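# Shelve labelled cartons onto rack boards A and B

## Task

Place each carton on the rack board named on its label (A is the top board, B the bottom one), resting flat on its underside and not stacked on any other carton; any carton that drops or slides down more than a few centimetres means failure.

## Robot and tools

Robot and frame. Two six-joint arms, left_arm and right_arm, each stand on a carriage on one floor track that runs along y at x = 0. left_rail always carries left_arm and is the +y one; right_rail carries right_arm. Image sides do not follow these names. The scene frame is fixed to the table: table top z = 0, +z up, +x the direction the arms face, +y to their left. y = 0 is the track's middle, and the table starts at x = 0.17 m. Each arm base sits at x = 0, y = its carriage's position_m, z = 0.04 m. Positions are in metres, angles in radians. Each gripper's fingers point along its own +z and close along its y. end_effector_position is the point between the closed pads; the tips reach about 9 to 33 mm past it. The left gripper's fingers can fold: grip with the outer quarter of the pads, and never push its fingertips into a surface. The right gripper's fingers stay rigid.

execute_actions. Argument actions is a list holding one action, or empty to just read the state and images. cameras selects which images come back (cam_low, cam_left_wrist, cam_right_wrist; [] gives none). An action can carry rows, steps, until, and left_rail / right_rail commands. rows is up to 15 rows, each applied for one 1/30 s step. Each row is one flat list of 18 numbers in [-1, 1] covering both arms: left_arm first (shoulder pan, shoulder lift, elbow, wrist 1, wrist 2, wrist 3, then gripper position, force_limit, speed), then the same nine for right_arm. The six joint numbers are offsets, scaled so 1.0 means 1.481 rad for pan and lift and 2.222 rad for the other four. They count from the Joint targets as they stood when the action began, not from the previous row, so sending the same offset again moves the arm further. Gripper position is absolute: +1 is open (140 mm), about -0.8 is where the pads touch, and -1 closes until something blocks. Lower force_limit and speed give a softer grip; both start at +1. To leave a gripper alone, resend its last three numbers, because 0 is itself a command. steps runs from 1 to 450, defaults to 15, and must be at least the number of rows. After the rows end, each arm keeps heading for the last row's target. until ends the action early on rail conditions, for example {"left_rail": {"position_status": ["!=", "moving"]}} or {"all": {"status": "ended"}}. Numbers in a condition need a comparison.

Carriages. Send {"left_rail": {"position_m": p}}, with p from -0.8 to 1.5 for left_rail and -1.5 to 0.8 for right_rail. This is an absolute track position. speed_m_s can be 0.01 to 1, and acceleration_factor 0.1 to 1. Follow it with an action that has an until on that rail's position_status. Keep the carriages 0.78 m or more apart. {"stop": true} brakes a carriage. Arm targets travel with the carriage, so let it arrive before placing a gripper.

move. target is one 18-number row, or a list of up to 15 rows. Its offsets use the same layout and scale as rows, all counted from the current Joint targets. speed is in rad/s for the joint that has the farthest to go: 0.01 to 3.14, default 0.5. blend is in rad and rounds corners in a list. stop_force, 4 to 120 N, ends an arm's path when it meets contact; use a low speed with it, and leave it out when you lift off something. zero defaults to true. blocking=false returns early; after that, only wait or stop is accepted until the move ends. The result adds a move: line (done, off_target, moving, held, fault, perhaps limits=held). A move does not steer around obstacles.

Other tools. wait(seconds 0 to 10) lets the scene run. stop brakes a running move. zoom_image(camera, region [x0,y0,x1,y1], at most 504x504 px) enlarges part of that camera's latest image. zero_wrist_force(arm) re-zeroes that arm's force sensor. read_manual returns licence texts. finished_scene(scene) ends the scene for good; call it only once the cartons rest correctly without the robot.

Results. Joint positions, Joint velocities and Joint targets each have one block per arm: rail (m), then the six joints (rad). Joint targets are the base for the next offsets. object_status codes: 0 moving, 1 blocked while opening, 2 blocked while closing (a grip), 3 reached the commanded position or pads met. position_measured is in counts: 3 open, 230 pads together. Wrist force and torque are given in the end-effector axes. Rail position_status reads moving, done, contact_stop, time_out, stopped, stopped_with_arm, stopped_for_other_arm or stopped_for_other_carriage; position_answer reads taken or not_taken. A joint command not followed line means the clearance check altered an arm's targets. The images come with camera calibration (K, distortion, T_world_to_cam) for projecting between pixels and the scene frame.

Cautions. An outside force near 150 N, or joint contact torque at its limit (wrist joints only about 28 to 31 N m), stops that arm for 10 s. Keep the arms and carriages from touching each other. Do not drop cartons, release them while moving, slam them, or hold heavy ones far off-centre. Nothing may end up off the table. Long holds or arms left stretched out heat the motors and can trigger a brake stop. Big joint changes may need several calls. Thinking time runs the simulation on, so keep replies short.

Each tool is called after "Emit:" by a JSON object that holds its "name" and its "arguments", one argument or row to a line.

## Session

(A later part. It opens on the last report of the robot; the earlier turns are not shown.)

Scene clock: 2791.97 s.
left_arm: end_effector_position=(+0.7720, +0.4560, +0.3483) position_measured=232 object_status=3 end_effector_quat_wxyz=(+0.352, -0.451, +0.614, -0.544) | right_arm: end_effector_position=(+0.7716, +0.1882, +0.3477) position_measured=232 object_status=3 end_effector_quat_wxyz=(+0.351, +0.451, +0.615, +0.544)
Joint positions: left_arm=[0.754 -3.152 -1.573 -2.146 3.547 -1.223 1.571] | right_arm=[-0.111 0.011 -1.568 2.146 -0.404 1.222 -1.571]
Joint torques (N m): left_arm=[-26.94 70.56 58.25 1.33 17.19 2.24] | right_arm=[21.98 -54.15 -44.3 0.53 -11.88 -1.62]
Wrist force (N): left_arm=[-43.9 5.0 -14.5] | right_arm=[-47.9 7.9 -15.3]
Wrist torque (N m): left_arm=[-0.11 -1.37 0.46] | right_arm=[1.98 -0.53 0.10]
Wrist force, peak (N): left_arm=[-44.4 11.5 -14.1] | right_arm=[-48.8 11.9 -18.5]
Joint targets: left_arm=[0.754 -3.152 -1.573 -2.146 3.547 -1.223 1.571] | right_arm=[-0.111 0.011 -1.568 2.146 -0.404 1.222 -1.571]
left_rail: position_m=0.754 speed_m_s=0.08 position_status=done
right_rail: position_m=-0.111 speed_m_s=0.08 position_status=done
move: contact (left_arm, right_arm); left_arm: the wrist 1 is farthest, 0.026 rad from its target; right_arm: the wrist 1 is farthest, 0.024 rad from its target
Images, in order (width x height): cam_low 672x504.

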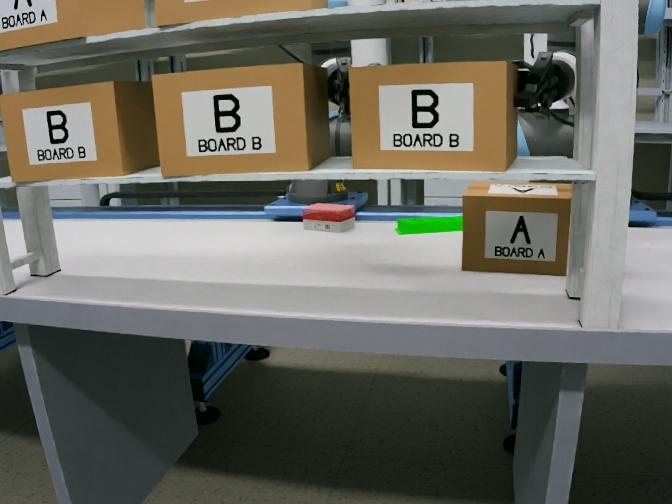

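Emit:
{"name": "move", "arguments": {
  "target": [
    [0, -0.0008, -0.0005, 0.001, 0, 0, -1.0, 0.0, -1.0, 0, 0.0008, 0.0005, -0.001, 0, 0, -1.0, 0.0, -1.0],
    [0.010, -0.0008, -0.0005, 0.001, 0, 0, -1.0, 0.0, -1.0, -0.010, 0.0008, 0.0005, -0.001, 0, 0, -1.0, 0.0, -1.0]
  ],
  "speed": [0.01, 0.03],
  "cameras": ["cam_low", "cam_left_wrist", "cam_right_wrist"]
}}

Scene clock: 2863.63 s.
left_arm: end_effector_position=(+0.7763, +0.4673, +0.3471) position_measured=232 object_status=3 end_effector_quat_wxyz=(+0.356, -0.456, +0.611, -0.541) | right_arm: end_effector_position=(+0.7758, +0.1770, +0.3465) position_measured=232 object_status=3 end_effector_quat_wxyz=(+0.355, +0.455, +0.612, +0.541)
Joint positions: left_arm=[0.754 -3.137 -1.574 -2.148 3.549 -1.223 1.571] | right_arm=[-0.111 -0.003 -1.567 2.147 -0.406 1.222 -1.571]
Joint torques (N m): left_arm=[10.92 24.91 36.68 3.66 -1.8 2.47] | right_arm=[-17.19 -34.92 -34.84 -3.95 2.87 -1.8]
Wrist force (N): left_arm=[-1.0 1.5 -0.1] | right_arm=[2.7 8.6 -0.7]
Wrist torque (N m): left_arm=[-0.03 0.21 0.36] | right_arm=[2.21 -0.81 0.06]
Wrist force, peak (N): left_arm=[-44.5 5.8 -14.1] | right_arm=[-48.8 12.1 -18.3]
Joint targets: left_arm=[0.754 -3.137 -1.574 -2.147 3.549 -1.223 1.571] | right_arm=[-0.111 -0.004 -1.567 2.147 -0.406 1.222 -1.571]
left_rail: position_m=0.754 speed_m_s=0.08 position_status=done
right_rail: position_m=-0.111 speed_m_s=0.08 position_status=done
move: done
camera_calibration:
cam_left_wrist: T_world_to_cam=[[-0.187876, 0.00714743, -0.982167, 0.492482], [-0.000233854, 0.999973, 0.00732175, -0.473504], [0.982193, 0.00160526, -0.187869, -0.51524], [0, 0, 0, 1]] pos_world=[0.598479, 0.470798, 0.390368]
cam_right_wrist: T_world_to_cam=[[0.168352, -0.0255128, 0.985397, -0.46059], [0.0251714, -0.999228, -0.0301713, 0.169529], [0.985405, 0.0298832, -0.16758, -0.535609], [0, 0, 0, 1]] pos_world=[0.601066, 0.173653, 0.369221]

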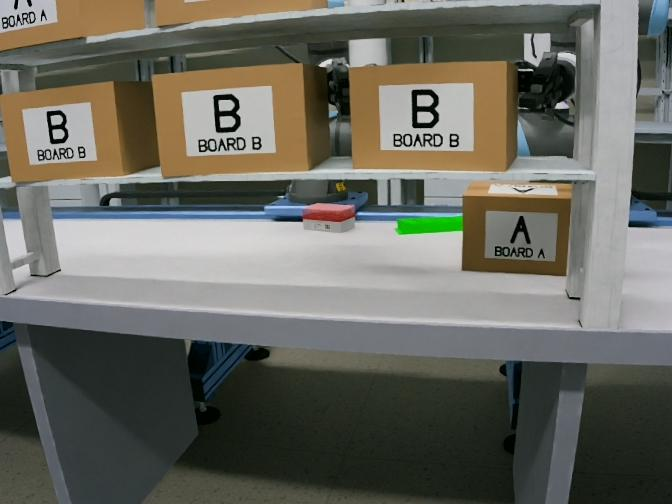

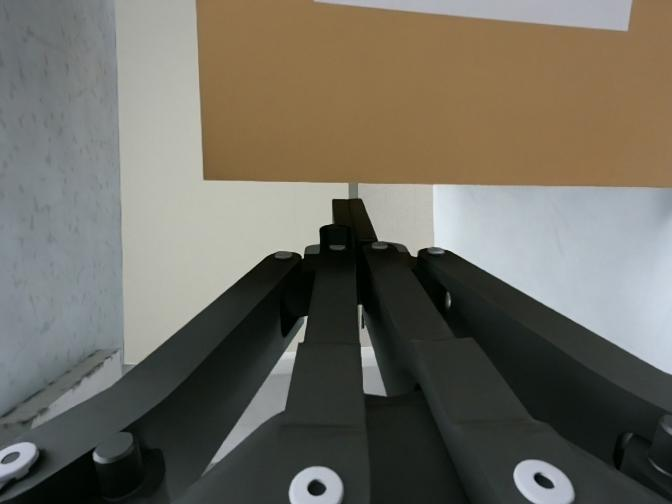

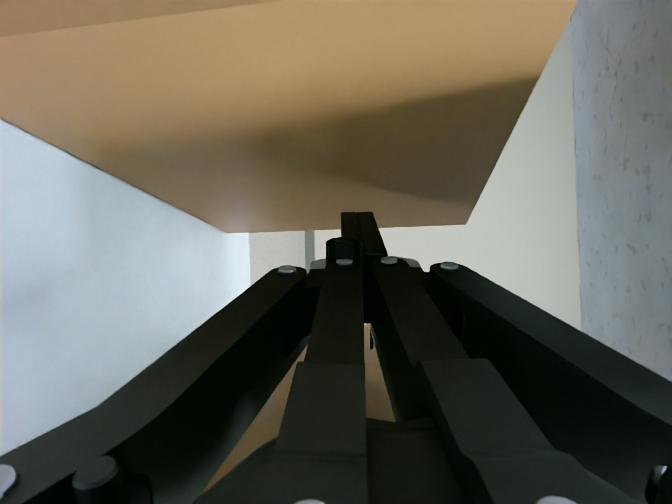

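Emit:
{"name": "move", "arguments": {
  "target": [
    [0.0104, 0.08002, -0.0276, -0.02598, 0, 0, -1.0, 0.0, -1.0, 0, -0.08002, 0.0276, 0.02598, 0, 0, -1.0, 0.0, -1.0],
    [0.0212, 0.15429, -0.06682, -0.03626, 0, 0, -1.0, 0.0, -1.0, 0, -0.15429, 0.06682, 0.03626, 0, 0, -1.0, 0.0, -1.0],
    [0.03741, 0.29463, -0.1243, -0.07231, 0, 0, -1.0, 0.0, -1.0, -0.02026, -0.29463, 0.1243, 0.07231, 0, 0, -1.0, 0.0, -1.0],
    [0.04416, 0.33434, 0.06863, -0.48809, 0, 0, -1.0, 0.0, -1.0, -0.04457, -0.33434, -0.06863, 0.48809, 0, 0, -1.0, 0.0, -1.0]
  ],
  "speed": [0.15, 0.2, 0.3, 0.5],
  "blend": [0.02, 0.02, 0.05, 0],
  "cameras": ["cam_low"]
}}

Scene clock: 2922.77 s.
left_arm: end_effector_position=(+0.4940, +0.4978, +0.5179) position_measured=232 object_status=3 end_effector_quat_wxyz=(+0.229, -0.584, +0.654, -0.423) | right_arm: end_effector_position=(+0.4938, +0.1457, +0.5176) position_measured=232 object_status=3 end_effector_quat_wxyz=(+0.228, +0.584, +0.655, +0.423)
Joint positions: left_arm=[0.754 -3.071 -1.079 -1.995 2.465 -1.223 1.571] | right_arm=[-0.111 -0.07 -2.062 1.995 0.678 1.222 -1.571]
Joint torques (N m): left_arm=[11.56 25.42 59.41 -2.74 -0.93 2.16] | right_arm=[-14.7 -15.53 -49.74 3.75 2.48 -1.95]
Wrist force (N): left_arm=[-0.6 1.3 -0.7] | right_arm=[2.9 8.6 -1.9]
Wrist torque (N m): left_arm=[0.02 0.09 0.35] | right_arm=[2.21 -0.73 0.15]
Wrist force, peak (N): left_arm=[-0.8 3.2 -1.3] | right_arm=[3.2 9.5 -3.0]
Joint targets: left_arm=[0.754 -3.071 -1.079 -1.995 2.464 -1.223 1.571] | right_arm=[-0.111 -0.070 -2.062 1.995 0.678 1.222 -1.571]
left_rail: position_m=0.754 speed_m_s=0.08 position_status=done
right_rail: position_m=-0.111 speed_m_s=0.08 position_status=done
move: done
Images, in order (width x height): cam_low 672x504.

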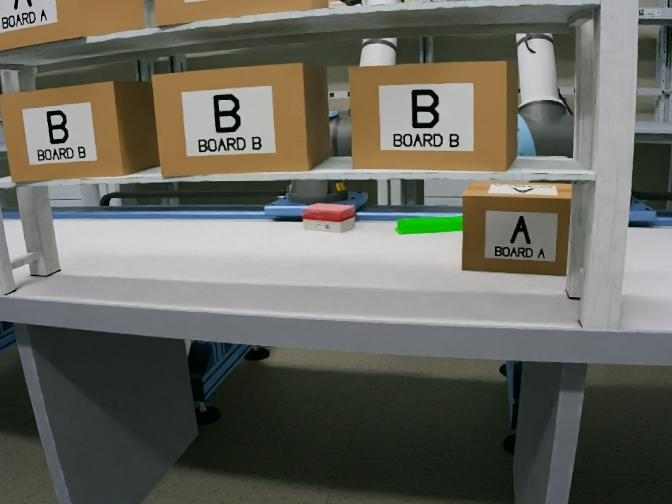

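Emit:
{"name": "execute_actions", "arguments": {
  "actions": [
    {"left_rail": {"position_m": 0.918, "speed_m_s": 0.3, "acceleration_factor": 0.3}, "right_rail": {"position_m": 0.053, "speed_m_s": 0.3, "acceleration_factor": 0.3}, "steps": 150, "until": {"all": {"status": "ended"}}}
  ],
  "cameras": ["cam_left_wrist", "cam_right_wrist"]
}}

Scene clock: 2931.43 s.
left_arm: end_effector_position=(+0.4940, +0.6617, +0.5180) position_measured=232 object_status=3 end_effector_quat_wxyz=(+0.228, -0.584, +0.654, -0.423) | right_arm: end_effector_position=(+0.4937, +0.3097, +0.5177) position_measured=232 object_status=3 end_effector_quat_wxyz=(+0.228, +0.584, +0.655, +0.423)
Joint positions: left_arm=[0.918 -3.071 -1.079 -1.995 2.464 -1.223 1.571] | right_arm=[0.053 -0.07 -2.062 1.995 0.678 1.222 -1.571]
Joint torques (N m): left_arm=[11.3 25.22 52.66 -0.2 -1.13 2.27] | right_arm=[-11.53 -12.75 -40.8 1.21 2.45 -1.72]
Wrist force (N): left_arm=[-0.6 1.2 -0.2] | right_arm=[3.0 8.5 -1.5]
Wrist torque (N m): left_arm=[-0.01 0.09 0.34] | right_arm=[2.21 -0.76 0.16]
Wrist force, peak (N): left_arm=[-1.3 1.6 -0.4] | right_arm=[3.4 8.7 -1.5]
Joint targets: left_arm=[0.918 -3.071 -1.079 -1.995 2.464 -1.223 1.571] | right_arm=[0.053 -0.070 -2.062 1.995 0.678 1.222 -1.571]
Tool commands: left_gripper/position=-1.0 left_gripper/force_limit=+0.0 left_gripper/speed=-1.0 right_gripper/position=-1.0 right_gripper/force_limit=+0.0 right_gripper/speed=-1.0
left_rail: position_m=0.918 speed_m_s=0.30 position_status=done
right_rail: position_m=0.053 speed_m_s=0.30 position_status=done
camera_calibration:
cam_left_wrist: T_world_to_cam=[[-0.584738, -0.0331079, -0.810546, 0.739598], [-0.0631129, 0.997995, 0.00476586, -0.635515], [0.808763, 0.0539427, -0.585655, 0.0508747], [0, 0, 0, 1]] pos_world=[0.351217, 0.655983, 0.632303]
cam_right_wrist: T_world_to_cam=[[0.56629, -0.0644657, 0.821681, -0.677969], [-0.0563868, -0.997631, -0.039409, 0.35896], [0.822275, -0.0240151, -0.568584, 0.0718742], [0, 0, 0, 1]] pos_world=[0.345068, 0.31613, 0.612087]
Images, in order (width x height): cam_left_wrist 672x504, cam_right_wrist 672x504.

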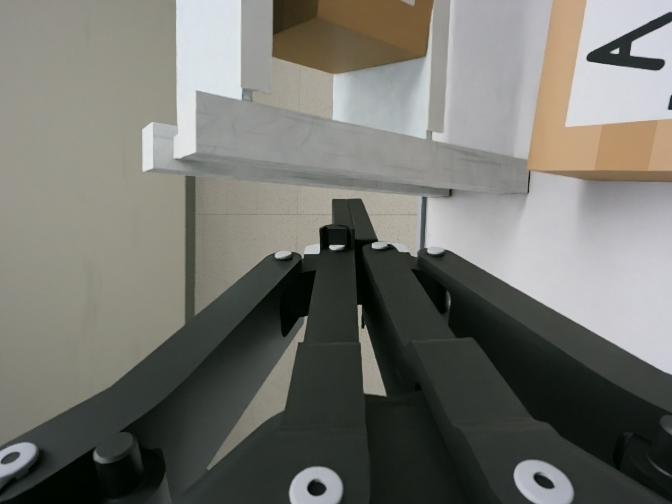

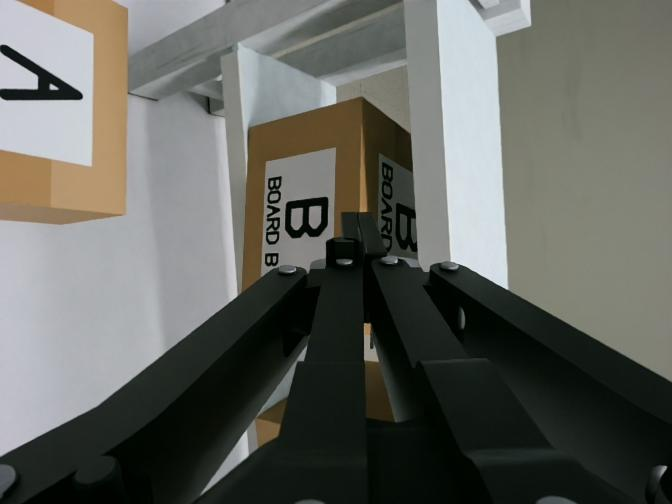

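Emit:
{"name": "zoom_image", "arguments": {
  "camera": "cam_left_wrist",
  "region": [502, 0, 672, 200]
}}

Emit:
{"name": "zoom_image", "arguments": {
  "camera": "cam_right_wrist",
  "region": [0, 0, 170, 240]
}}

Scaled by 2.520.

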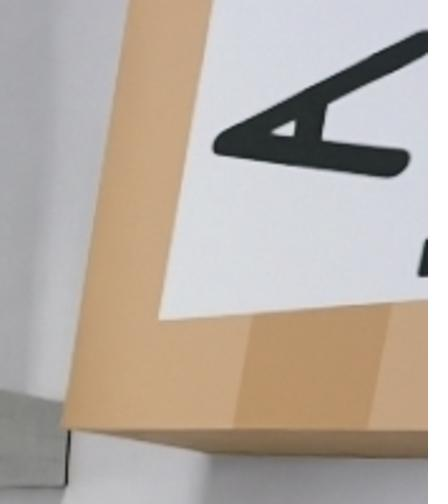

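Scaled by 2.100.

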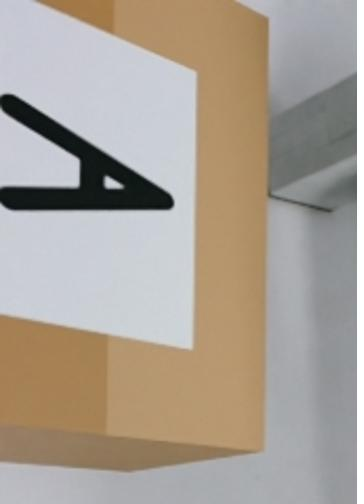

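Emit:
{"name": "move", "arguments": {
  "target": [0, 0, 0, -0.27, 0, 0, -1.0, 0.0, -1.0, 0, 0.0892, 0.1699, -0.2294, 0, 0, -1.0, 0.0, -1.0],
  "speed": 0.5,
  "cameras": ["cam_left_wrist", "cam_right_wrist"]
}}

Scene clock: 3030.20 s.
left_arm: end_effector_position=(+0.3017, +0.6482, +0.4576) position_measured=232 object_status=3 end_effector_quat_wxyz=(-0.013, +0.688, -0.683, +0.245) | right_arm: end_effector_position=(+0.5137, +0.3083, +0.2681) position_measured=232 object_status=3 end_effector_quat_wxyz=(+0.228, +0.584, +0.655, +0.423)
Joint positions: left_arm=[0.918 -3.071 -1.079 -1.995 1.865 -1.223 1.571] | right_arm=[0.053 -0.07 -1.93 2.372 0.168 1.222 -1.571]
Joint torques (N m): left_arm=[5.42 20.36 42.17 -6.47 -0.47 2.58] | right_arm=[-10.93 2.66 -29.15 -2.83 2.33 -1.95]
Wrist force (N): left_arm=[-0.8 0.7 -0.1] | right_arm=[2.6 8.0 -1.4]
Wrist torque (N m): left_arm=[0.00 0.08 0.21] | right_arm=[2.04 -0.69 0.16]
Wrist force, peak (N): left_arm=[-0.8 1.7 -0.4] | right_arm=[3.7 10.2 -2.9]
Joint targets: left_arm=[0.918 -3.071 -1.079 -1.995 1.865 -1.223 1.571] | right_arm=[0.053 -0.070 -1.930 2.372 0.168 1.222 -1.571]
left_rail: position_m=0.918 speed_m_s=0.30 position_status=done
right_rail: position_m=0.053 speed_m_s=0.30 position_status=done
move: done
camera_calibration:
cam_left_wrist: T_world_to_cam=[[-0.939135, -0.0580771, -0.338603, 0.484919], [-0.0616667, 0.998097, -0.000157013, -0.632134], [0.337967, 0.0207331, -0.940929, 0.497935], [0, 0, 0, 1]] pos_world=[0.248138, 0.64877, 0.632617]
cam_right_wrist: T_world_to_cam=[[0.566243, -0.0644646, 0.821714, -0.484283], [-0.0563827, -0.997631, -0.0394123, 0.348954], [0.822308, -0.0240135, -0.568536, -0.0865505], [0, 0, 0, 1]] pos_world=[0.365068, 0.31483, 0.362488]
Images, in order (width x height): cam_left_wrist 672x504, cam_right_wrist 672x504.

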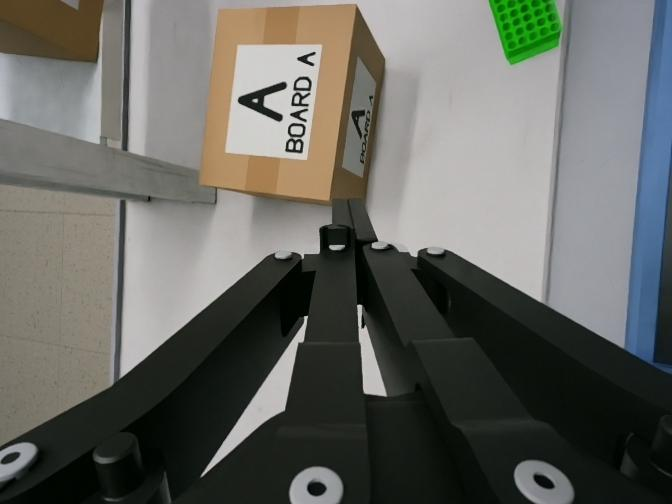

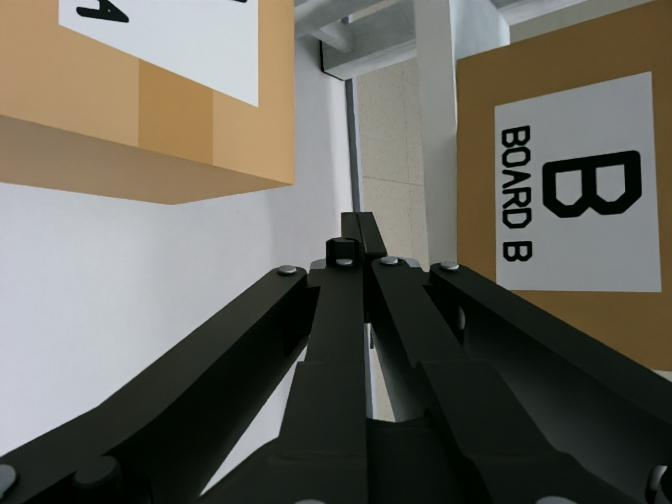

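Emit:
{"name": "zoom_image", "arguments": {
  "camera": "cam_left_wrist",
  "region": [190, 0, 400, 210]
}}

Scaled by 2.400.

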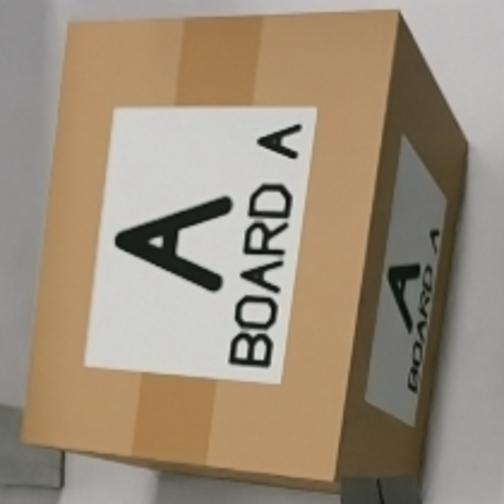

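Emit:
{"name": "execute_actions", "arguments": {
  "actions": [
    {"left_rail": {"position_m": 0.904, "speed_m_s": 0.1, "acceleration_factor": 0.3}, "steps": 90, "until": {"all": {"status": "ended"}}}
  ],
  "cameras": []
}}

Emit:
{"name": "move", "arguments": {
  "target": [
    [0, -0.08959, -0.16987, 0.49877, 0, 0, -1.0, 0.0, -1.0, 0, 0, 0, 0, 0, 0, -1.0, 0.0, -1.0],
    [0, -0.24761, -0.24752, 0.68174, 0, 0, -1.0, 0.0, -1.0, 0, 0.15808, 0.07785, -0.18282, 0, 0, -1.0, 0.0, -1.0]
  ],
  "speed": [0.6, 0.2],
  "blend": [0.03, 0],
  "cameras": ["cam_low", "cam_left_wrist", "cam_right_wrist"]
}}

Scene clock: 3129.23 s.
left_arm: end_effector_position=(+0.3017, +0.6343, +0.4576) position_measured=232 object_status=3 end_effector_quat_wxyz=(-0.013, +0.688, -0.683, +0.245) | right_arm: end_effector_position=(+0.5137, +0.3083, +0.2680) position_measured=232 object_status=3 end_effector_quat_wxyz=(+0.228, +0.584, +0.655, +0.423)
Joint positions: left_arm=[0.904 -3.071 -1.079 -1.995 1.865 -1.223 1.571] | right_arm=[0.053 -0.07 -1.93 2.372 0.168 1.222 -1.571]
Joint torques (N m): left_arm=[7 19.74 36.18 -5.25 -0.51 2.5] | right_arm=[-9.48 2.29 -35.59 -0.42 2.37 -1.78]
Wrist force (N): left_arm=[-0.5 0.4 -0.3] | right_arm=[2.5 8.2 -1.4]
Wrist torque (N m): left_arm=[-0.07 0.03 0.21] | right_arm=[2.06 -0.67 0.16]
Wrist force, peak (N): left_arm=[-1.7 0.6 -0.6] | right_arm=[2.8 8.6 -1.5]
Joint targets: left_arm=[0.904 -3.071 -1.079 -1.995 1.865 -1.223 1.571] | right_arm=[0.053 -0.070 -1.930 2.372 0.168 1.222 -1.571]
Tool commands: left_gripper/position=-1.0 left_gripper/force_limit=+0.0 left_gripper/speed=-1.0 right_gripper/position=-1.0 right_gripper/force_limit=+0.0 right_gripper/speed=-1.0
left_rail: position_m=0.904 speed_m_s=0.10 position_status=done
right_rail: position_m=0.053 speed_m_s=0.30 position_status=done
No camera images: "cameras" was empty.

Scene clock: 3133.63 s.
left_arm: end_effector_position=(+0.5138, +0.6491, +0.1178) position_measured=232 object_status=3 end_effector_quat_wxyz=(+0.228, -0.585, +0.654, -0.422) | right_arm: end_effector_position=(+0.5134, +0.3084, +0.1176) position_measured=232 object_status=3 end_effector_quat_wxyz=(+0.228, +0.584, +0.655, +0.422)
Joint positions: left_arm=[0.904 -3.071 -1.445 -2.545 3.379 -1.223 1.571] | right_arm=[0.053 -0.07 -1.696 2.545 -0.238 1.222 -1.571]
Joint torques (N m): left_arm=[1.16 0.34 21.36 2.48 -0.78 2.95] | right_arm=[-7.52 -8.72 -17.37 -3.36 2.22 -1.77]
Wrist force (N): left_arm=[-0.5 1.1 -0.6] | right_arm=[2.6 8.1 -1.4]
Wrist torque (N m): left_arm=[-0.06 0.06 0.34] | right_arm=[2.10 -0.69 0.14]
Wrist force, peak (N): left_arm=[0.0 3.9 -1.9] | right_arm=[2.9 9.1 -1.9]
Joint targets: left_arm=[0.904 -3.071 -1.446 -2.545 3.379 -1.223 1.571] | right_arm=[0.053 -0.070 -1.696 2.545 -0.238 1.222 -1.571]
left_rail: position_m=0.904 speed_m_s=0.10 position_status=done
right_rail: position_m=0.053 speed_m_s=0.30 position_status=done
move: done
camera_calibration:
cam_left_wrist: T_world_to_cam=[[-0.586307, -0.0332281, -0.809407, 0.427132], [-0.063091, 0.997997, 0.00473079, -0.619773], [0.807628, 0.05384, -0.587229, -0.197973], [0, 0, 0, 1]] pos_world=[0.371217, 0.643383, 0.2324]
cam_right_wrist: T_world_to_cam=[[0.566949, -0.0644804, 0.821225, -0.360754], [-0.0564258, -0.99763, -0.0393766, 0.343021], [0.821818, -0.0240138, -0.569244, -0.171427], [0, 0, 0, 1]] pos_world=[0.364766, 0.31483, 0.212183]

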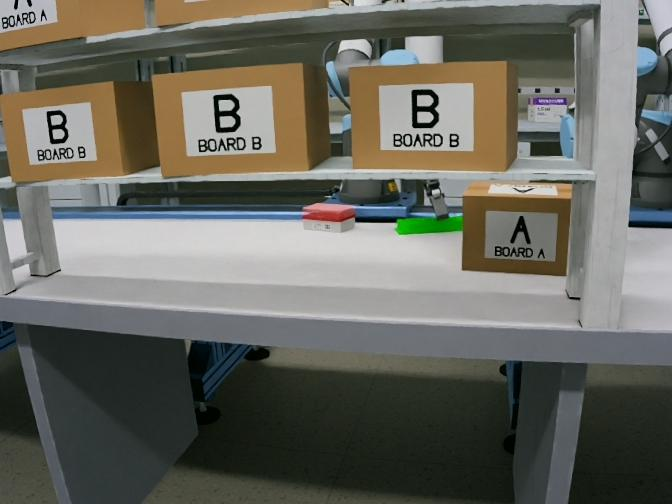

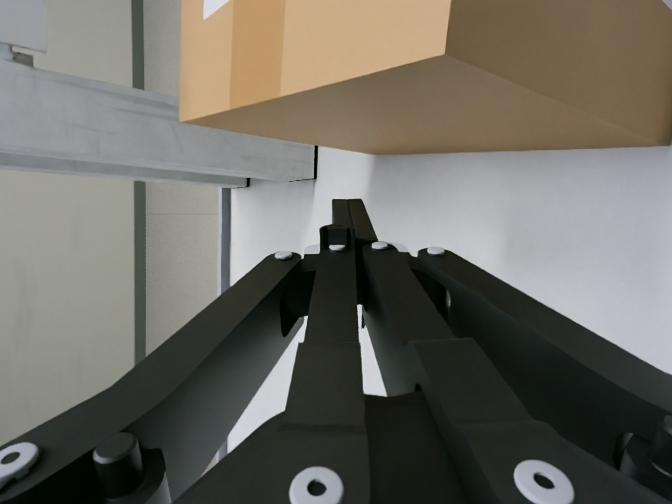

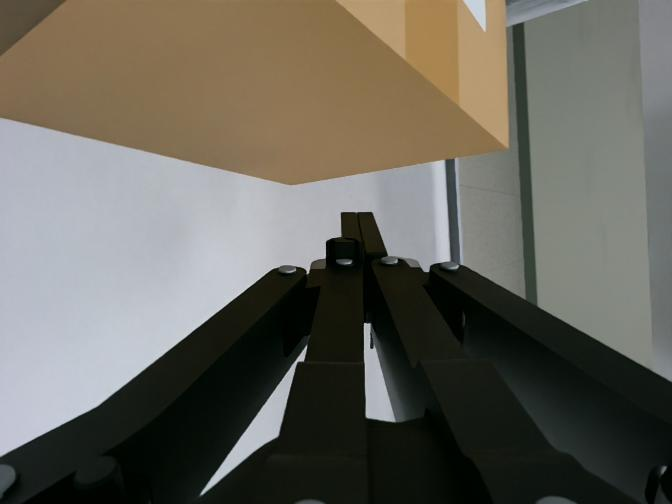

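Emit:
{"name": "move", "arguments": {
  "target": [-0.0578, 0, 0, 0, 0, 0, -1.0, 0.0, -1.0, 0.0574, 0, 0, 0, 0, 0, -1.0, 0.0, -1.0],
  "speed": 0.04,
  "stop_force": 20,
  "cameras": ["cam_left_wrist", "cam_right_wrist"]
}}

Scene clock: 3146.30 s.
left_arm: end_effector_position=(+0.4945, +0.6136, +0.1177) position_measured=232 object_status=3 end_effector_quat_wxyz=(+0.213, -0.561, +0.674, -0.430) | right_arm: end_effector_position=(+0.4940, +0.3439, +0.1175) position_measured=232 object_status=3 end_effector_quat_wxyz=(+0.213, +0.561, +0.675, +0.430)
Joint positions: left_arm=[0.904 -3.142 -1.446 -2.545 3.379 -1.223 1.571] | right_arm=[0.053 0.001 -1.696 2.545 -0.238 1.223 -1.571]
Joint torques (N m): left_arm=[2.9 2.36 29.33 -0.57 12.1 2.33] | right_arm=[-5.94 -9.82 -27.83 0.09 -13.05 -1.69]
Wrist force (N): left_arm=[-18.2 3.4 -10.4] | right_arm=[-16.9 6.7 -9.8]
Wrist torque (N m): left_arm=[-0.06 -0.50 0.42] | right_arm=[2.26 -1.18 0.14]
Wrist force, peak (N): left_arm=[-29.4 0.2 -8.8] | right_arm=[-26.7 8.9 -8.2]
Joint targets: left_arm=[0.904 -3.142 -1.446 -2.545 3.379 -1.223 1.571] | right_arm=[0.053 0.001 -1.696 2.545 -0.238 1.223 -1.571]
left_rail: position_m=0.904 speed_m_s=0.10 position_status=done
right_rail: position_m=0.053 speed_m_s=0.30 position_status=done
move: contact (left_arm, right_arm); left_arm: the shoulder pan is farthest, 0.015 rad from its target; right_arm: the shoulder pan is farthest, 0.014 rad from its target
camera_calibration:
cam_left_wrist: T_world_to_cam=[[-0.587208, 0.00814872, -0.809395, 0.389683], [0.00721534, 0.999962, 0.00483263, -0.621631], [0.809404, -0.00300231, -0.587245, -0.146466], [0, 0, 0, 1]] pos_world=[0.35186, 0.617992, 0.2324]
cam_right_wrist: T_world_to_cam=[[0.570113, -0.0243225, 0.821206, -0.362815], [0.0139916, -0.999129, -0.0393058, 0.343082], [0.821447, 0.0338988, -0.569277, -0.174516], [0, 0, 0, 1]] pos_world=[0.345401, 0.339875, 0.212083]
Images, in order (width x height): cam_left_wrist 672x504, cam_right_wrist 672x504.

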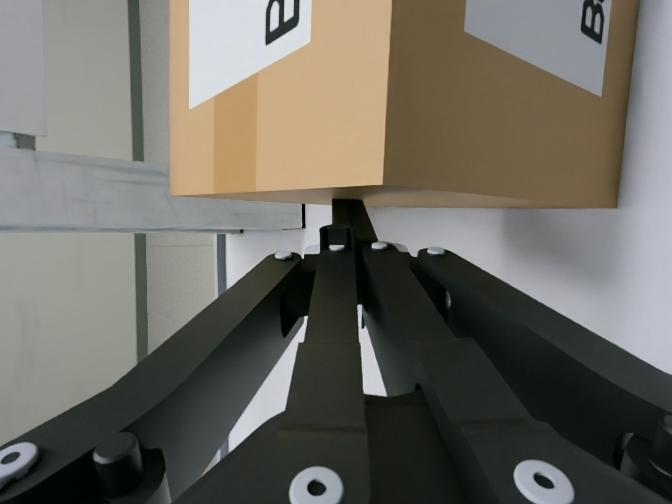

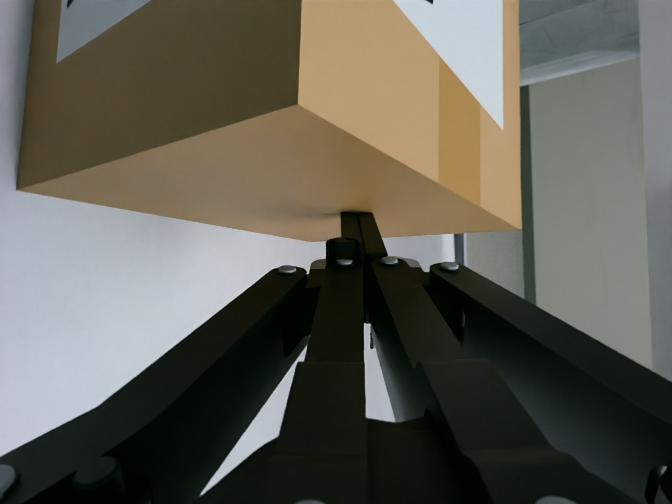

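Emit:
{"name": "move", "arguments": {
  "target": [-0.0026, 0, 0, 0, 0, 0, -1.0, 0.0, -1.0, 0.0026, 0, 0, 0, 0, 0, -1.0, 0.0, -1.0],
  "speed": 0.01,
  "cameras": []
}}

Scene clock: 3164.27 s.
left_arm: end_effector_position=(+0.4935, +0.6118, +0.1177) position_measured=232 object_status=3 end_effector_quat_wxyz=(+0.212, -0.560, +0.675, -0.430) | right_arm: end_effector_position=(+0.4930, +0.3457, +0.1175) position_measured=232 object_status=3 end_effector_quat_wxyz=(+0.212, +0.560, +0.676, +0.431)
Joint positions: left_arm=[0.904 -3.145 -1.446 -2.545 3.379 -1.223 1.571] | right_arm=[0.053 0.005 -1.696 2.545 -0.238 1.223 -1.571]
Joint torques (N m): left_arm=[-40.89 4.18 30.05 -0.26 10.7 2.54] | right_arm=[33.88 -18.17 -27.91 -0.2 -12.98 -1.58]
Wrist force (N): left_arm=[-46.7 -0.5 -13.0] | right_arm=[-42.6 8.6 -11.3]
Wrist torque (N m): left_arm=[0.00 -1.50 0.40] | right_arm=[2.06 -1.89 0.20]
Wrist force, peak (N): left_arm=[-46.7 -0.5 -13.0] | right_arm=[-42.6 8.6 -11.3]
Joint targets: left_arm=[0.904 -3.146 -1.446 -2.545 3.379 -1.223 1.571] | right_arm=[0.053 0.005 -1.696 2.545 -0.238 1.223 -1.571]
left_rail: position_m=0.904 speed_m_s=0.10 position_status=done
right_rail: position_m=0.053 speed_m_s=0.30 position_status=done
move: done
No camera images: "cameras" was empty.

Emit:
{"name": "move", "arguments": {
  "target": [0, 0.03486, 0.01076, -0.03393, 0, 0, -1.0, 0.0, -1.0, 0, -0.03486, -0.01076, 0.03393, 0, 0, -1.0, 0.0, -1.0],
  "speed": 0.05,
  "cameras": ["cam_low"]
}}

Scene clock: 3172.60 s.
left_arm: end_effector_position=(+0.4935, +0.6117, +0.1427) position_measured=232 object_status=3 end_effector_quat_wxyz=(+0.212, -0.560, +0.675, -0.431) | right_arm: end_effector_position=(+0.4930, +0.3458, +0.1425) position_measured=232 object_status=3 end_effector_quat_wxyz=(+0.212, +0.559, +0.676, +0.431)
Joint positions: left_arm=[0.904 -3.146 -1.394 -2.521 3.304 -1.223 1.571] | right_arm=[0.053 0.005 -1.747 2.521 -0.163 1.223 -1.571]
Joint torques (N m): left_arm=[-30.71 47.26 52.43 -0.6 10.79 2.29] | right_arm=[35.24 -34.03 -41.46 1.8 -12.69 -1.47]
Wrist force (N): left_arm=[-46.9 8.4 -11.5] | right_arm=[-45.0 1.7 -11.4]
Wrist torque (N m): left_arm=[-0.14 -1.61 0.53] | right_arm=[2.21 -1.92 0.13]
Wrist force, peak (N): left_arm=[-48.1 -0.1 -15.0] | right_arm=[-44.2 8.2 -12.8]
Joint targets: left_arm=[0.904 -3.146 -1.394 -2.521 3.304 -1.223 1.571] | right_arm=[0.053 0.005 -1.748 2.521 -0.163 1.223 -1.571]
left_rail: position_m=0.904 speed_m_s=0.10 position_status=done
right_rail: position_m=0.053 speed_m_s=0.30 position_status=done
move: done
Images, in order (width x height): cam_low 672x504.

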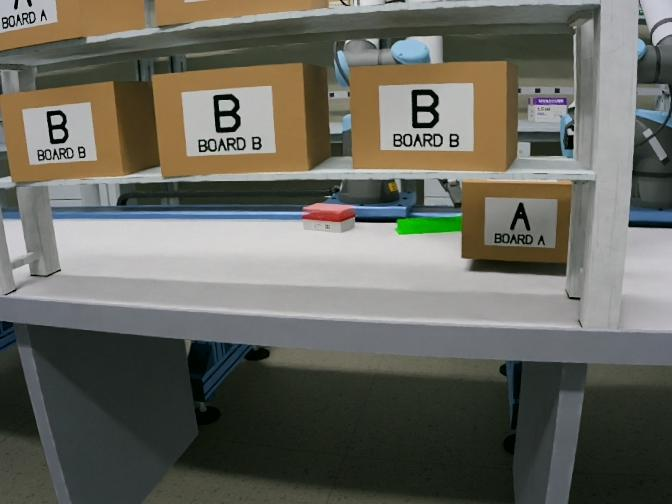

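Emit:
{"name": "move", "arguments": {
  "target": [
    [0, 0.08321, 0.03779, -0.09364, 0, 0, -1.0, 0.0, -1.0, 0, -0.08321, -0.03779, 0.09364, 0, 0, -1.0, 0.0, -1.0],
    [0, 0.15164, 0.09842, -0.19988, 0, 0, -1.0, 0.0, -1.0, 0, -0.15164, -0.09842, 0.19988, 0, 0, -1.0, 0.0, -1.0],
    [0, 0.18319, 0.16796, -0.29045, 0, 0, -1.0, 0.0, -1.0, 0, -0.18319, -0.16796, 0.29045, 0, 0, -1.0, 0.0, -1.0],
    [0, 0.18808, 0.24513, -0.37087, 0, 0, -1.0, 0.0, -1.0, 0, -0.18808, -0.24513, 0.37087, 0, 0, -1.0, 0.0, -1.0],
    [0, 0.16612, 0.35277, -0.46388, 0, 0, -1.0, 0.0, -1.0, 0, -0.16612, -0.35277, 0.46388, 0, 0, -1.0, 0.0, -1.0]
  ],
  "speed": 0.2,
  "blend": [0.04, 0.04, 0.04, 0.04, 0],
  "cameras": ["cam_low", "cam_left_wrist", "cam_right_wrist"]
}}

Scene clock: 3209.47 s.
left_arm: end_effector_position=(+0.4935, +0.6117, +0.6423) position_measured=232 object_status=3 end_effector_quat_wxyz=(+0.212, -0.560, +0.675, -0.430) | right_arm: end_effector_position=(+0.4932, +0.3458, +0.6421) position_measured=232 object_status=3 end_effector_quat_wxyz=(+0.212, +0.560, +0.676, +0.430)
Joint positions: left_arm=[0.904 -3.146 -1.148 -1.737 2.273 -1.223 1.571] | right_arm=[0.053 0.005 -1.994 1.738 0.868 1.223 -1.571]
Joint torques (N m): left_arm=[-16.44 -6.49 65.35 -0.44 10.02 1.98] | right_arm=[27.64 2.06 -53.94 2.22 -12.86 -1.38]
Wrist force (N): left_arm=[-48.2 8.0 -12.7] | right_arm=[-46.5 2.5 -12.2]
Wrist torque (N m): left_arm=[-0.13 -1.64 0.52] | right_arm=[2.30 -1.94 0.05]
Wrist force, peak (N): left_arm=[-48.8 8.6 -12.4] | right_arm=[-47.0 2.1 -12.0]
Joint targets: left_arm=[0.904 -3.146 -1.148 -1.737 2.273 -1.223 1.571] | right_arm=[0.053 0.005 -1.994 1.738 0.868 1.223 -1.571]
left_rail: position_m=0.904 speed_m_s=0.10 position_status=done
right_rail: position_m=0.053 speed_m_s=0.30 position_status=done
move: done
camera_calibration:
cam_left_wrist: T_world_to_cam=[[-0.587648, 0.0104399, -0.809049, 0.812258], [0.0110874, 0.999927, 0.00484972, -0.624104], [0.809041, -0.00612029, -0.587721, 0.16473], [0, 0, 0, 1]] pos_world=[0.350968, 0.616587, 0.756999]
cam_right_wrist: T_world_to_cam=[[0.570769, -0.0221257, 0.820812, -0.793815], [0.0178598, -0.999066, -0.0393499, 0.363709], [0.820916, 0.0371192, -0.569841, 0.124237], [0, 0, 0, 1]] pos_world=[0.344601, 0.341194, 0.73668]

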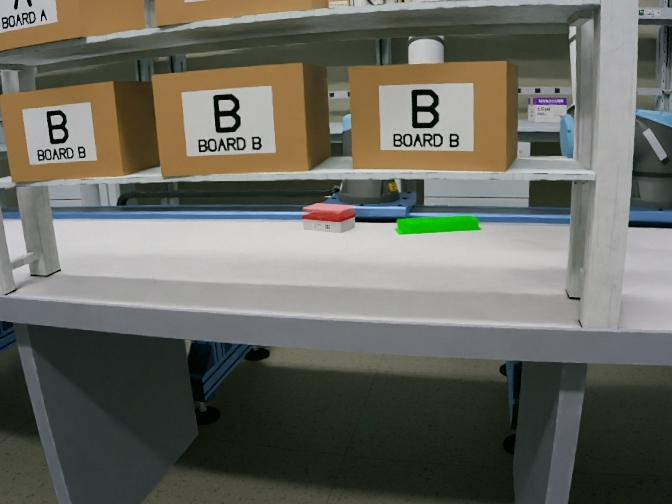

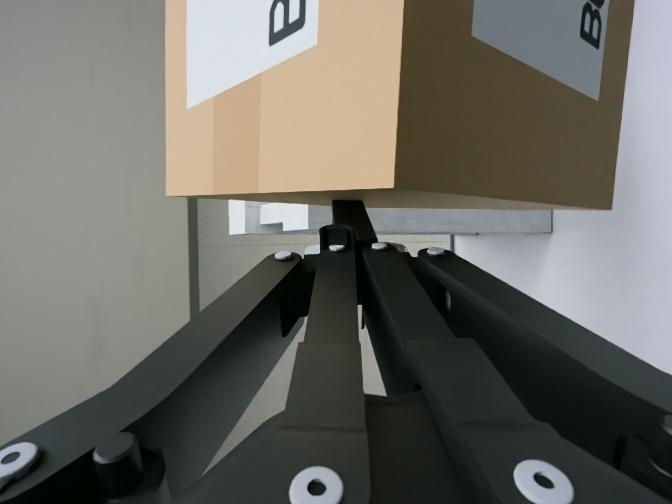

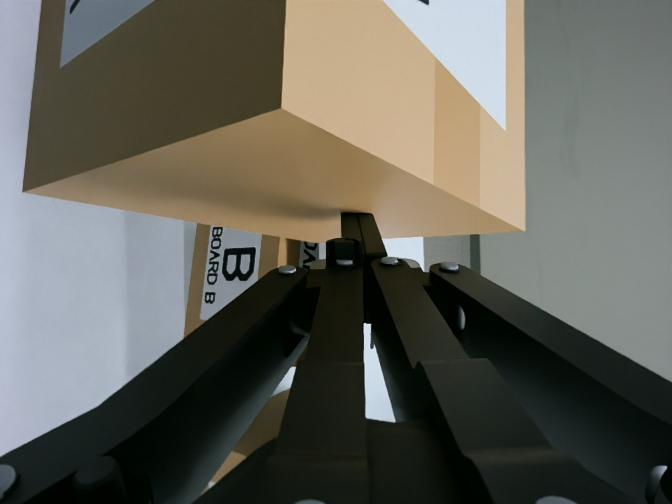

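Emit:
{"name": "execute_actions", "arguments": {
  "actions": [
    {"left_rail": {"position_m": 0.794, "speed_m_s": 0.08, "acceleration_factor": 0.1}, "right_rail": {"position_m": -0.057, "speed_m_s": 0.08, "acceleration_factor": 0.1}, "steps": 240, "until": {"all": {"status": "ended"}}}
  ],
  "cameras": ["cam_left_wrist", "cam_right_wrist"]
}}

Scene clock: 3256.50 s.
left_arm: end_effector_position=(+0.4935, +0.5018, +0.6424) position_measured=232 object_status=3 end_effector_quat_wxyz=(+0.212, -0.560, +0.675, -0.430) | right_arm: end_effector_position=(+0.4932, +0.2358, +0.6422) position_measured=232 object_status=3 end_effector_quat_wxyz=(+0.212, +0.560, +0.676, +0.430)
Joint positions: left_arm=[0.794 -3.146 -1.148 -1.737 2.273 -1.223 1.571] | right_arm=[-0.057 0.005 -1.994 1.738 0.868 1.223 -1.571]
Joint torques (N m): left_arm=[-14.55 -5.11 57.81 0.19 9.87 2.57] | right_arm=[24.91 -2.52 -43.83 0.98 -12.79 -1.28]
Wrist force (N): left_arm=[-48.5 8.4 -12.0] | right_arm=[-46.8 1.9 -12.1]
Wrist torque (N m): left_arm=[-0.11 -1.63 0.53] | right_arm=[2.23 -1.92 0.06]
Wrist force, peak (N): left_arm=[-49.0 8.6 -12.6] | right_arm=[-47.2 1.6 -11.8]
Joint targets: left_arm=[0.794 -3.146 -1.148 -1.737 2.273 -1.223 1.571] | right_arm=[-0.057 0.005 -1.994 1.738 0.868 1.223 -1.571]
Tool commands: left_gripper/position=-1.0 left_gripper/force_limit=+0.0 left_gripper/speed=-1.0 right_gripper/position=-1.0 right_gripper/force_limit=+0.0 right_gripper/speed=-1.0
left_rail: position_m=0.794 speed_m_s=0.08 position_status=done
right_rail: position_m=-0.057 speed_m_s=0.08 position_status=done
camera_calibration:
cam_left_wrist: T_world_to_cam=[[-0.587648, 0.0104399, -0.809049, 0.813488], [0.0110874, 0.999927, 0.00484972, -0.514113], [0.809041, -0.00612029, -0.587721, 0.164116], [0, 0, 0, 1]] pos_world=[0.350968, 0.506587, 0.757099]
cam_right_wrist: T_world_to_cam=[[0.570769, -0.0221257, 0.820812, -0.796413], [0.0178598, -0.999066, -0.0393499, 0.253819], [0.820916, 0.0371192, -0.569841, 0.128434], [0, 0, 0, 1]] pos_world=[0.344601, 0.231194, 0.73688]
Images, in order (width x height): cam_left_wrist 672x504, cam_right_wrist 672x504.

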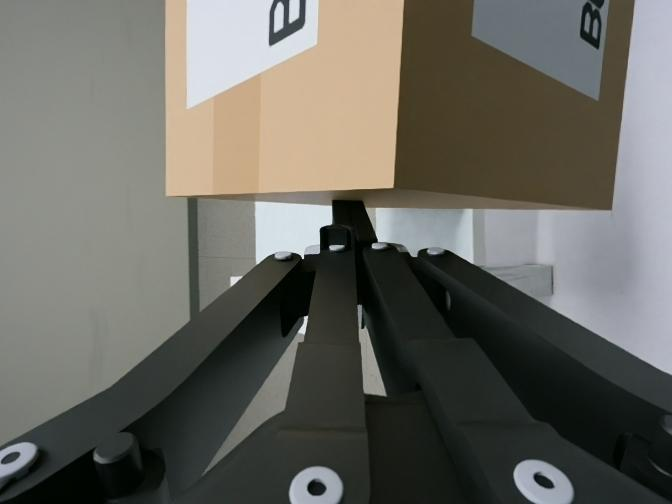

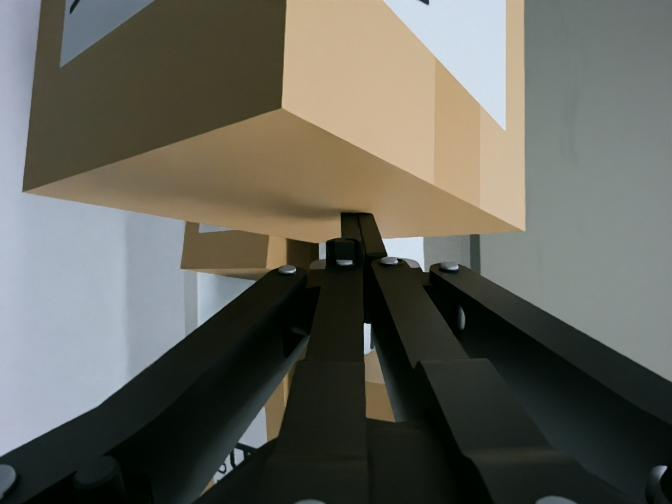

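Emit:
{"name": "move", "arguments": {
  "target": [
    [0.00023, -0.04326, 0.01671, 0.01226, 0, 0, -1.0, 0.0, -1.0, -0.00023, 0.04326, -0.01671, -0.01226, 0, 0, -1.0, 0.0, -1.0],
    [0.00065, -0.14071, 0.06154, 0.03238, 0, 0, -1.0, 0.0, -1.0, -0.00065, 0.14071, -0.06154, -0.03238, 0, 0, -1.0, 0.0, -1.0]
  ],
  "speed": 0.12,
  "blend": [0.02, 0],
  "cameras": []
}}

Scene clock: 3278.37 s.
left_arm: end_effector_position=(+0.6237, +0.5018, +0.6424) position_measured=232 object_status=3 end_effector_quat_wxyz=(+0.212, -0.560, +0.675, -0.430) | right_arm: end_effector_position=(+0.6234, +0.2359, +0.6422) position_measured=232 object_status=3 end_effector_quat_wxyz=(+0.212, +0.560, +0.676, +0.430)
Joint positions: left_arm=[0.794 -3.145 -1.356 -1.601 2.345 -1.223 1.571] | right_arm=[-0.057 0.004 -1.785 1.601 0.796 1.223 -1.571]
Joint torques (N m): left_arm=[-14.54 15.25 66.32 5.29 10.45 2.07] | right_arm=[14.02 -21.46 -55.31 -4.98 -12.64 -1.31]
Wrist force (N): left_arm=[-44.1 7.9 -10.5] | right_arm=[-42.0 2.2 -10.6]
Wrist torque (N m): left_arm=[-0.24 -1.50 0.51] | right_arm=[2.32 -1.86 0.10]
Wrist force, peak (N): left_arm=[-49.1 8.7 -12.6] | right_arm=[-47.1 1.5 -12.7]
Joint targets: left_arm=[0.794 -3.145 -1.356 -1.600 2.345 -1.223 1.571] | right_arm=[-0.057 0.004 -1.785 1.601 0.796 1.223 -1.571]
left_rail: position_m=0.794 speed_m_s=0.08 position_status=done
right_rail: position_m=-0.057 speed_m_s=0.08 position_status=done
move: done
No camera images: "cameras" was empty.

Emit:
{"name": "move", "arguments": {
  "target": [
    [0, -0.08648, 0.04873, 0.00943, 0, 0, -1.0, 0.0, -1.0, 0, 0.08648, -0.04873, -0.00943, 0, 0, -1.0, 0.0, -1.0],
    [0, -0.18555, 0.11384, 0.01034, 0, 0, -1.0, 0.0, -1.0, 0, 0.18555, -0.11384, -0.01034, 0, 0, -1.0, 0.0, -1.0]
  ],
  "speed": 0.12,
  "blend": [0.02, 0],
  "cameras": ["cam_low", "cam_left_wrist", "cam_right_wrist"]
}}

Scene clock: 3296.00 s.
left_arm: end_effector_position=(+0.7936, +0.5013, +0.6432) position_measured=232 object_status=3 end_effector_quat_wxyz=(+0.212, -0.560, +0.675, -0.431) | right_arm: end_effector_position=(+0.7933, +0.2365, +0.6430) position_measured=232 object_status=3 end_effector_quat_wxyz=(+0.212, +0.560, +0.676, +0.431)
Joint positions: left_arm=[0.794 -3.145 -1.631 -1.348 2.368 -1.223 1.571] | right_arm=[-0.057 0.004 -1.511 1.348 0.773 1.223 -1.571]
Joint torques (N m): left_arm=[-28.95 43.35 68.61 4.37 11.36 1.88] | right_arm=[26.88 -53.24 -56.05 -4.49 -12.48 -1.03]
Wrist force (N): left_arm=[-49.3 8.6 -12.4] | right_arm=[-47.4 1.9 -12.2]
Wrist torque (N m): left_arm=[-0.11 -1.70 0.52] | right_arm=[2.26 -2.00 0.12]
Wrist force, peak (N): left_arm=[-49.4 8.2 -12.4] | right_arm=[-47.4 2.1 -12.1]
Joint targets: left_arm=[0.794 -3.145 -1.631 -1.348 2.368 -1.223 1.571] | right_arm=[-0.057 0.004 -1.510 1.348 0.773 1.223 -1.571]
left_rail: position_m=0.794 speed_m_s=0.08 position_status=done
right_rail: position_m=-0.057 speed_m_s=0.08 position_status=done
move: done
camera_calibration:
cam_left_wrist: T_world_to_cam=[[-0.586556, 0.00985361, -0.809849, 0.990488], [0.0100853, 0.999937, 0.00486193, -0.516205], [0.809846, -0.00531574, -0.586619, -0.079871], [0, 0, 0, 1]] pos_world=[0.650866, 0.505988, 0.757801]
cam_right_wrist: T_world_to_cam=[[0.569649, -0.0226938, 0.821575, -0.967831], [0.0169276, -0.999083, -0.039334, 0.249973], [0.821714, 0.0363139, -0.568742, -0.118668], [0, 0, 0, 1]] pos_world=[0.644603, 0.232089, 0.737486]

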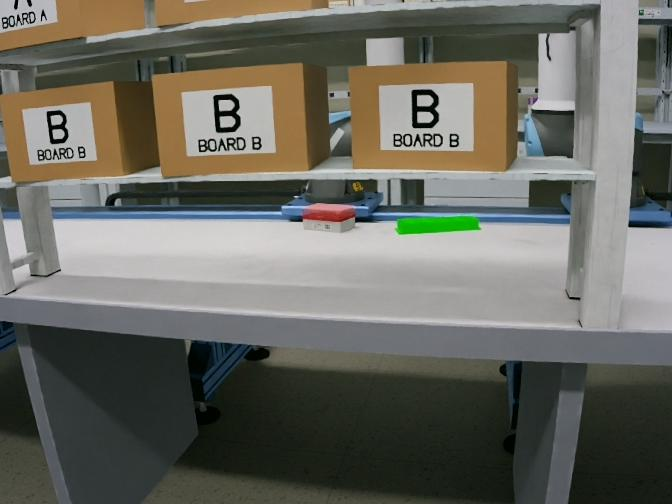

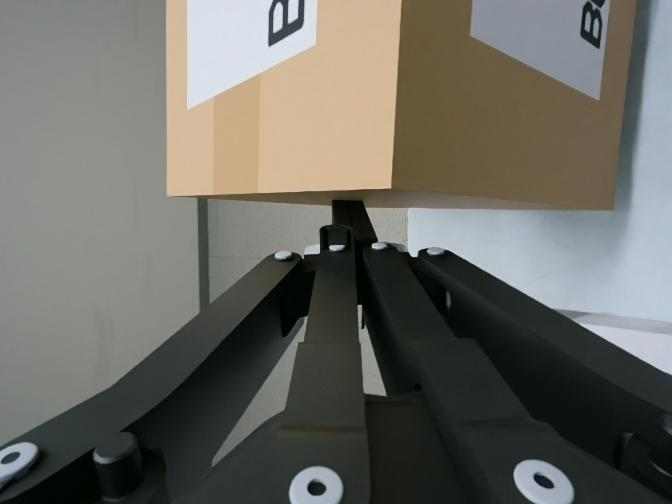

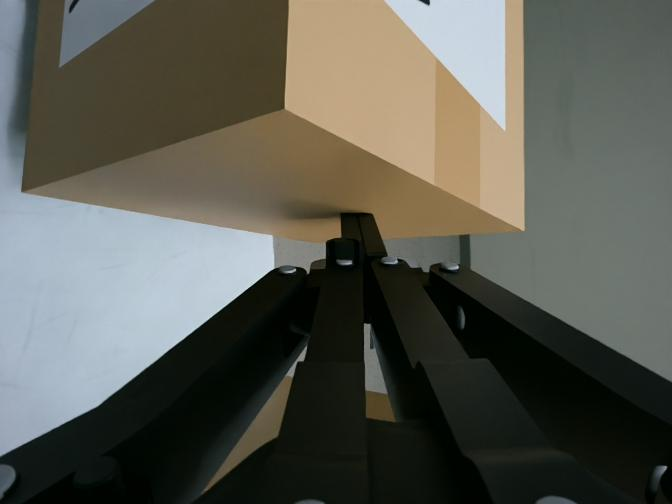

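Emit:
{"name": "move", "arguments": {
  "target": [
    [0, 0.00777, -0.02525, 0.0201, 0, 0, -1.0, 0.0, -1.0, 0, -0.00777, 0.02525, -0.0201, 0, 0, -1.0, 0.0, -1.0],
    [0, 0.01556, -0.0505, 0.04019, 0, 0, -1.0, 0.0, -1.0, 0, -0.01556, 0.0505, -0.04019, 0, 0, -1.0, 0.0, -1.0]
  ],
  "speed": [0.05, 0.02],
  "stop_force": 8,
  "cameras": ["cam_left_wrist", "cam_right_wrist"]
}}

Scene clock: 3336.47 s.
left_arm: end_effector_position=(+0.7871, +0.5013, +0.6006) position_measured=232 object_status=3 end_effector_quat_wxyz=(+0.213, -0.560, +0.675, -0.431) | right_arm: end_effector_position=(+0.7862, +0.2365, +0.5973) position_measured=232 object_status=3 end_effector_quat_wxyz=(+0.212, +0.560, +0.676, +0.431)
Joint positions: left_arm=[0.794 -3.145 -1.611 -1.444 2.445 -1.223 1.571] | right_arm=[-0.057 0.004 -1.531 1.451 0.691 1.223 -1.571]
Joint torques (N m): left_arm=[-52.13 38.24 65.4 -0.82 11.7 1.99] | right_arm=[50.47 -47.4 -53.46 2.01 -13 -1.03]
Wrist force (N): left_arm=[-48.6 7.1 -13.6] | right_arm=[-45.7 4.4 -12.5]
Wrist torque (N m): left_arm=[-0.20 -1.66 0.50] | right_arm=[2.26 -2.00 0.19]
Wrist force, peak (N): left_arm=[-49.5 8.2 -12.8] | right_arm=[-44.7 10.9 -18.4]
Joint targets: left_arm=[0.794 -3.145 -1.611 -1.444 2.445 -1.223 1.571] | right_arm=[-0.057 0.004 -1.531 1.451 0.691 1.223 -1.571]
left_rail: position_m=0.794 speed_m_s=0.08 position_status=done
right_rail: position_m=-0.057 speed_m_s=0.08 position_status=done
move: contact (left_arm, right_arm); path passed 1 of 2 targets; left_arm: the elbow is farthest, 0.017 rad from its target
camera_calibration:
cam_left_wrist: T_world_to_cam=[[-0.58633, 0.00985434, -0.810013, 0.952066], [0.0100844, 0.999937, 0.00486527, -0.515934], [0.81001, -0.00531585, -0.586392, -0.0999229], [0, 0, 0, 1]] pos_world=[0.644366, 0.505988, 0.715102]
cam_right_wrist: T_world_to_cam=[[0.569535, -0.0226996, 0.821654, -0.926222], [0.016929, -0.999083, -0.0393358, 0.248296], [0.821793, 0.0363129, -0.568628, -0.138954], [0, 0, 0, 1]] pos_world=[0.637504, 0.232089, 0.691787]
Images, in order (width x height): cam_left_wrist 672x504, cam_right_wrist 672x504.

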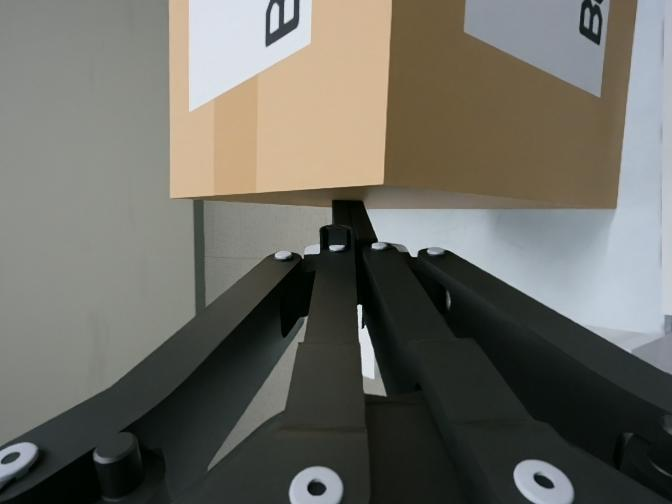

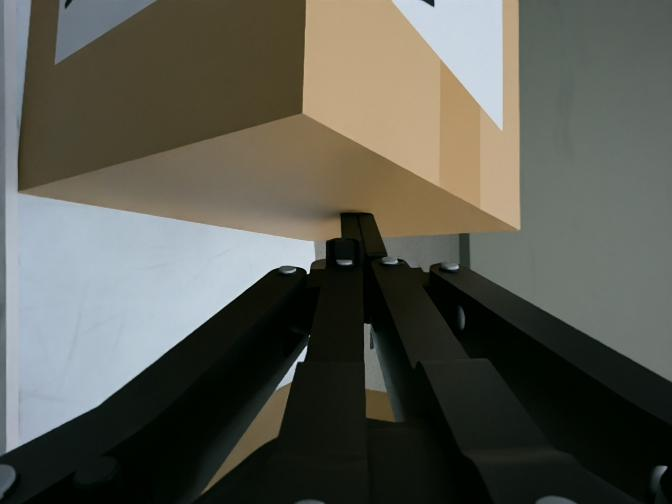

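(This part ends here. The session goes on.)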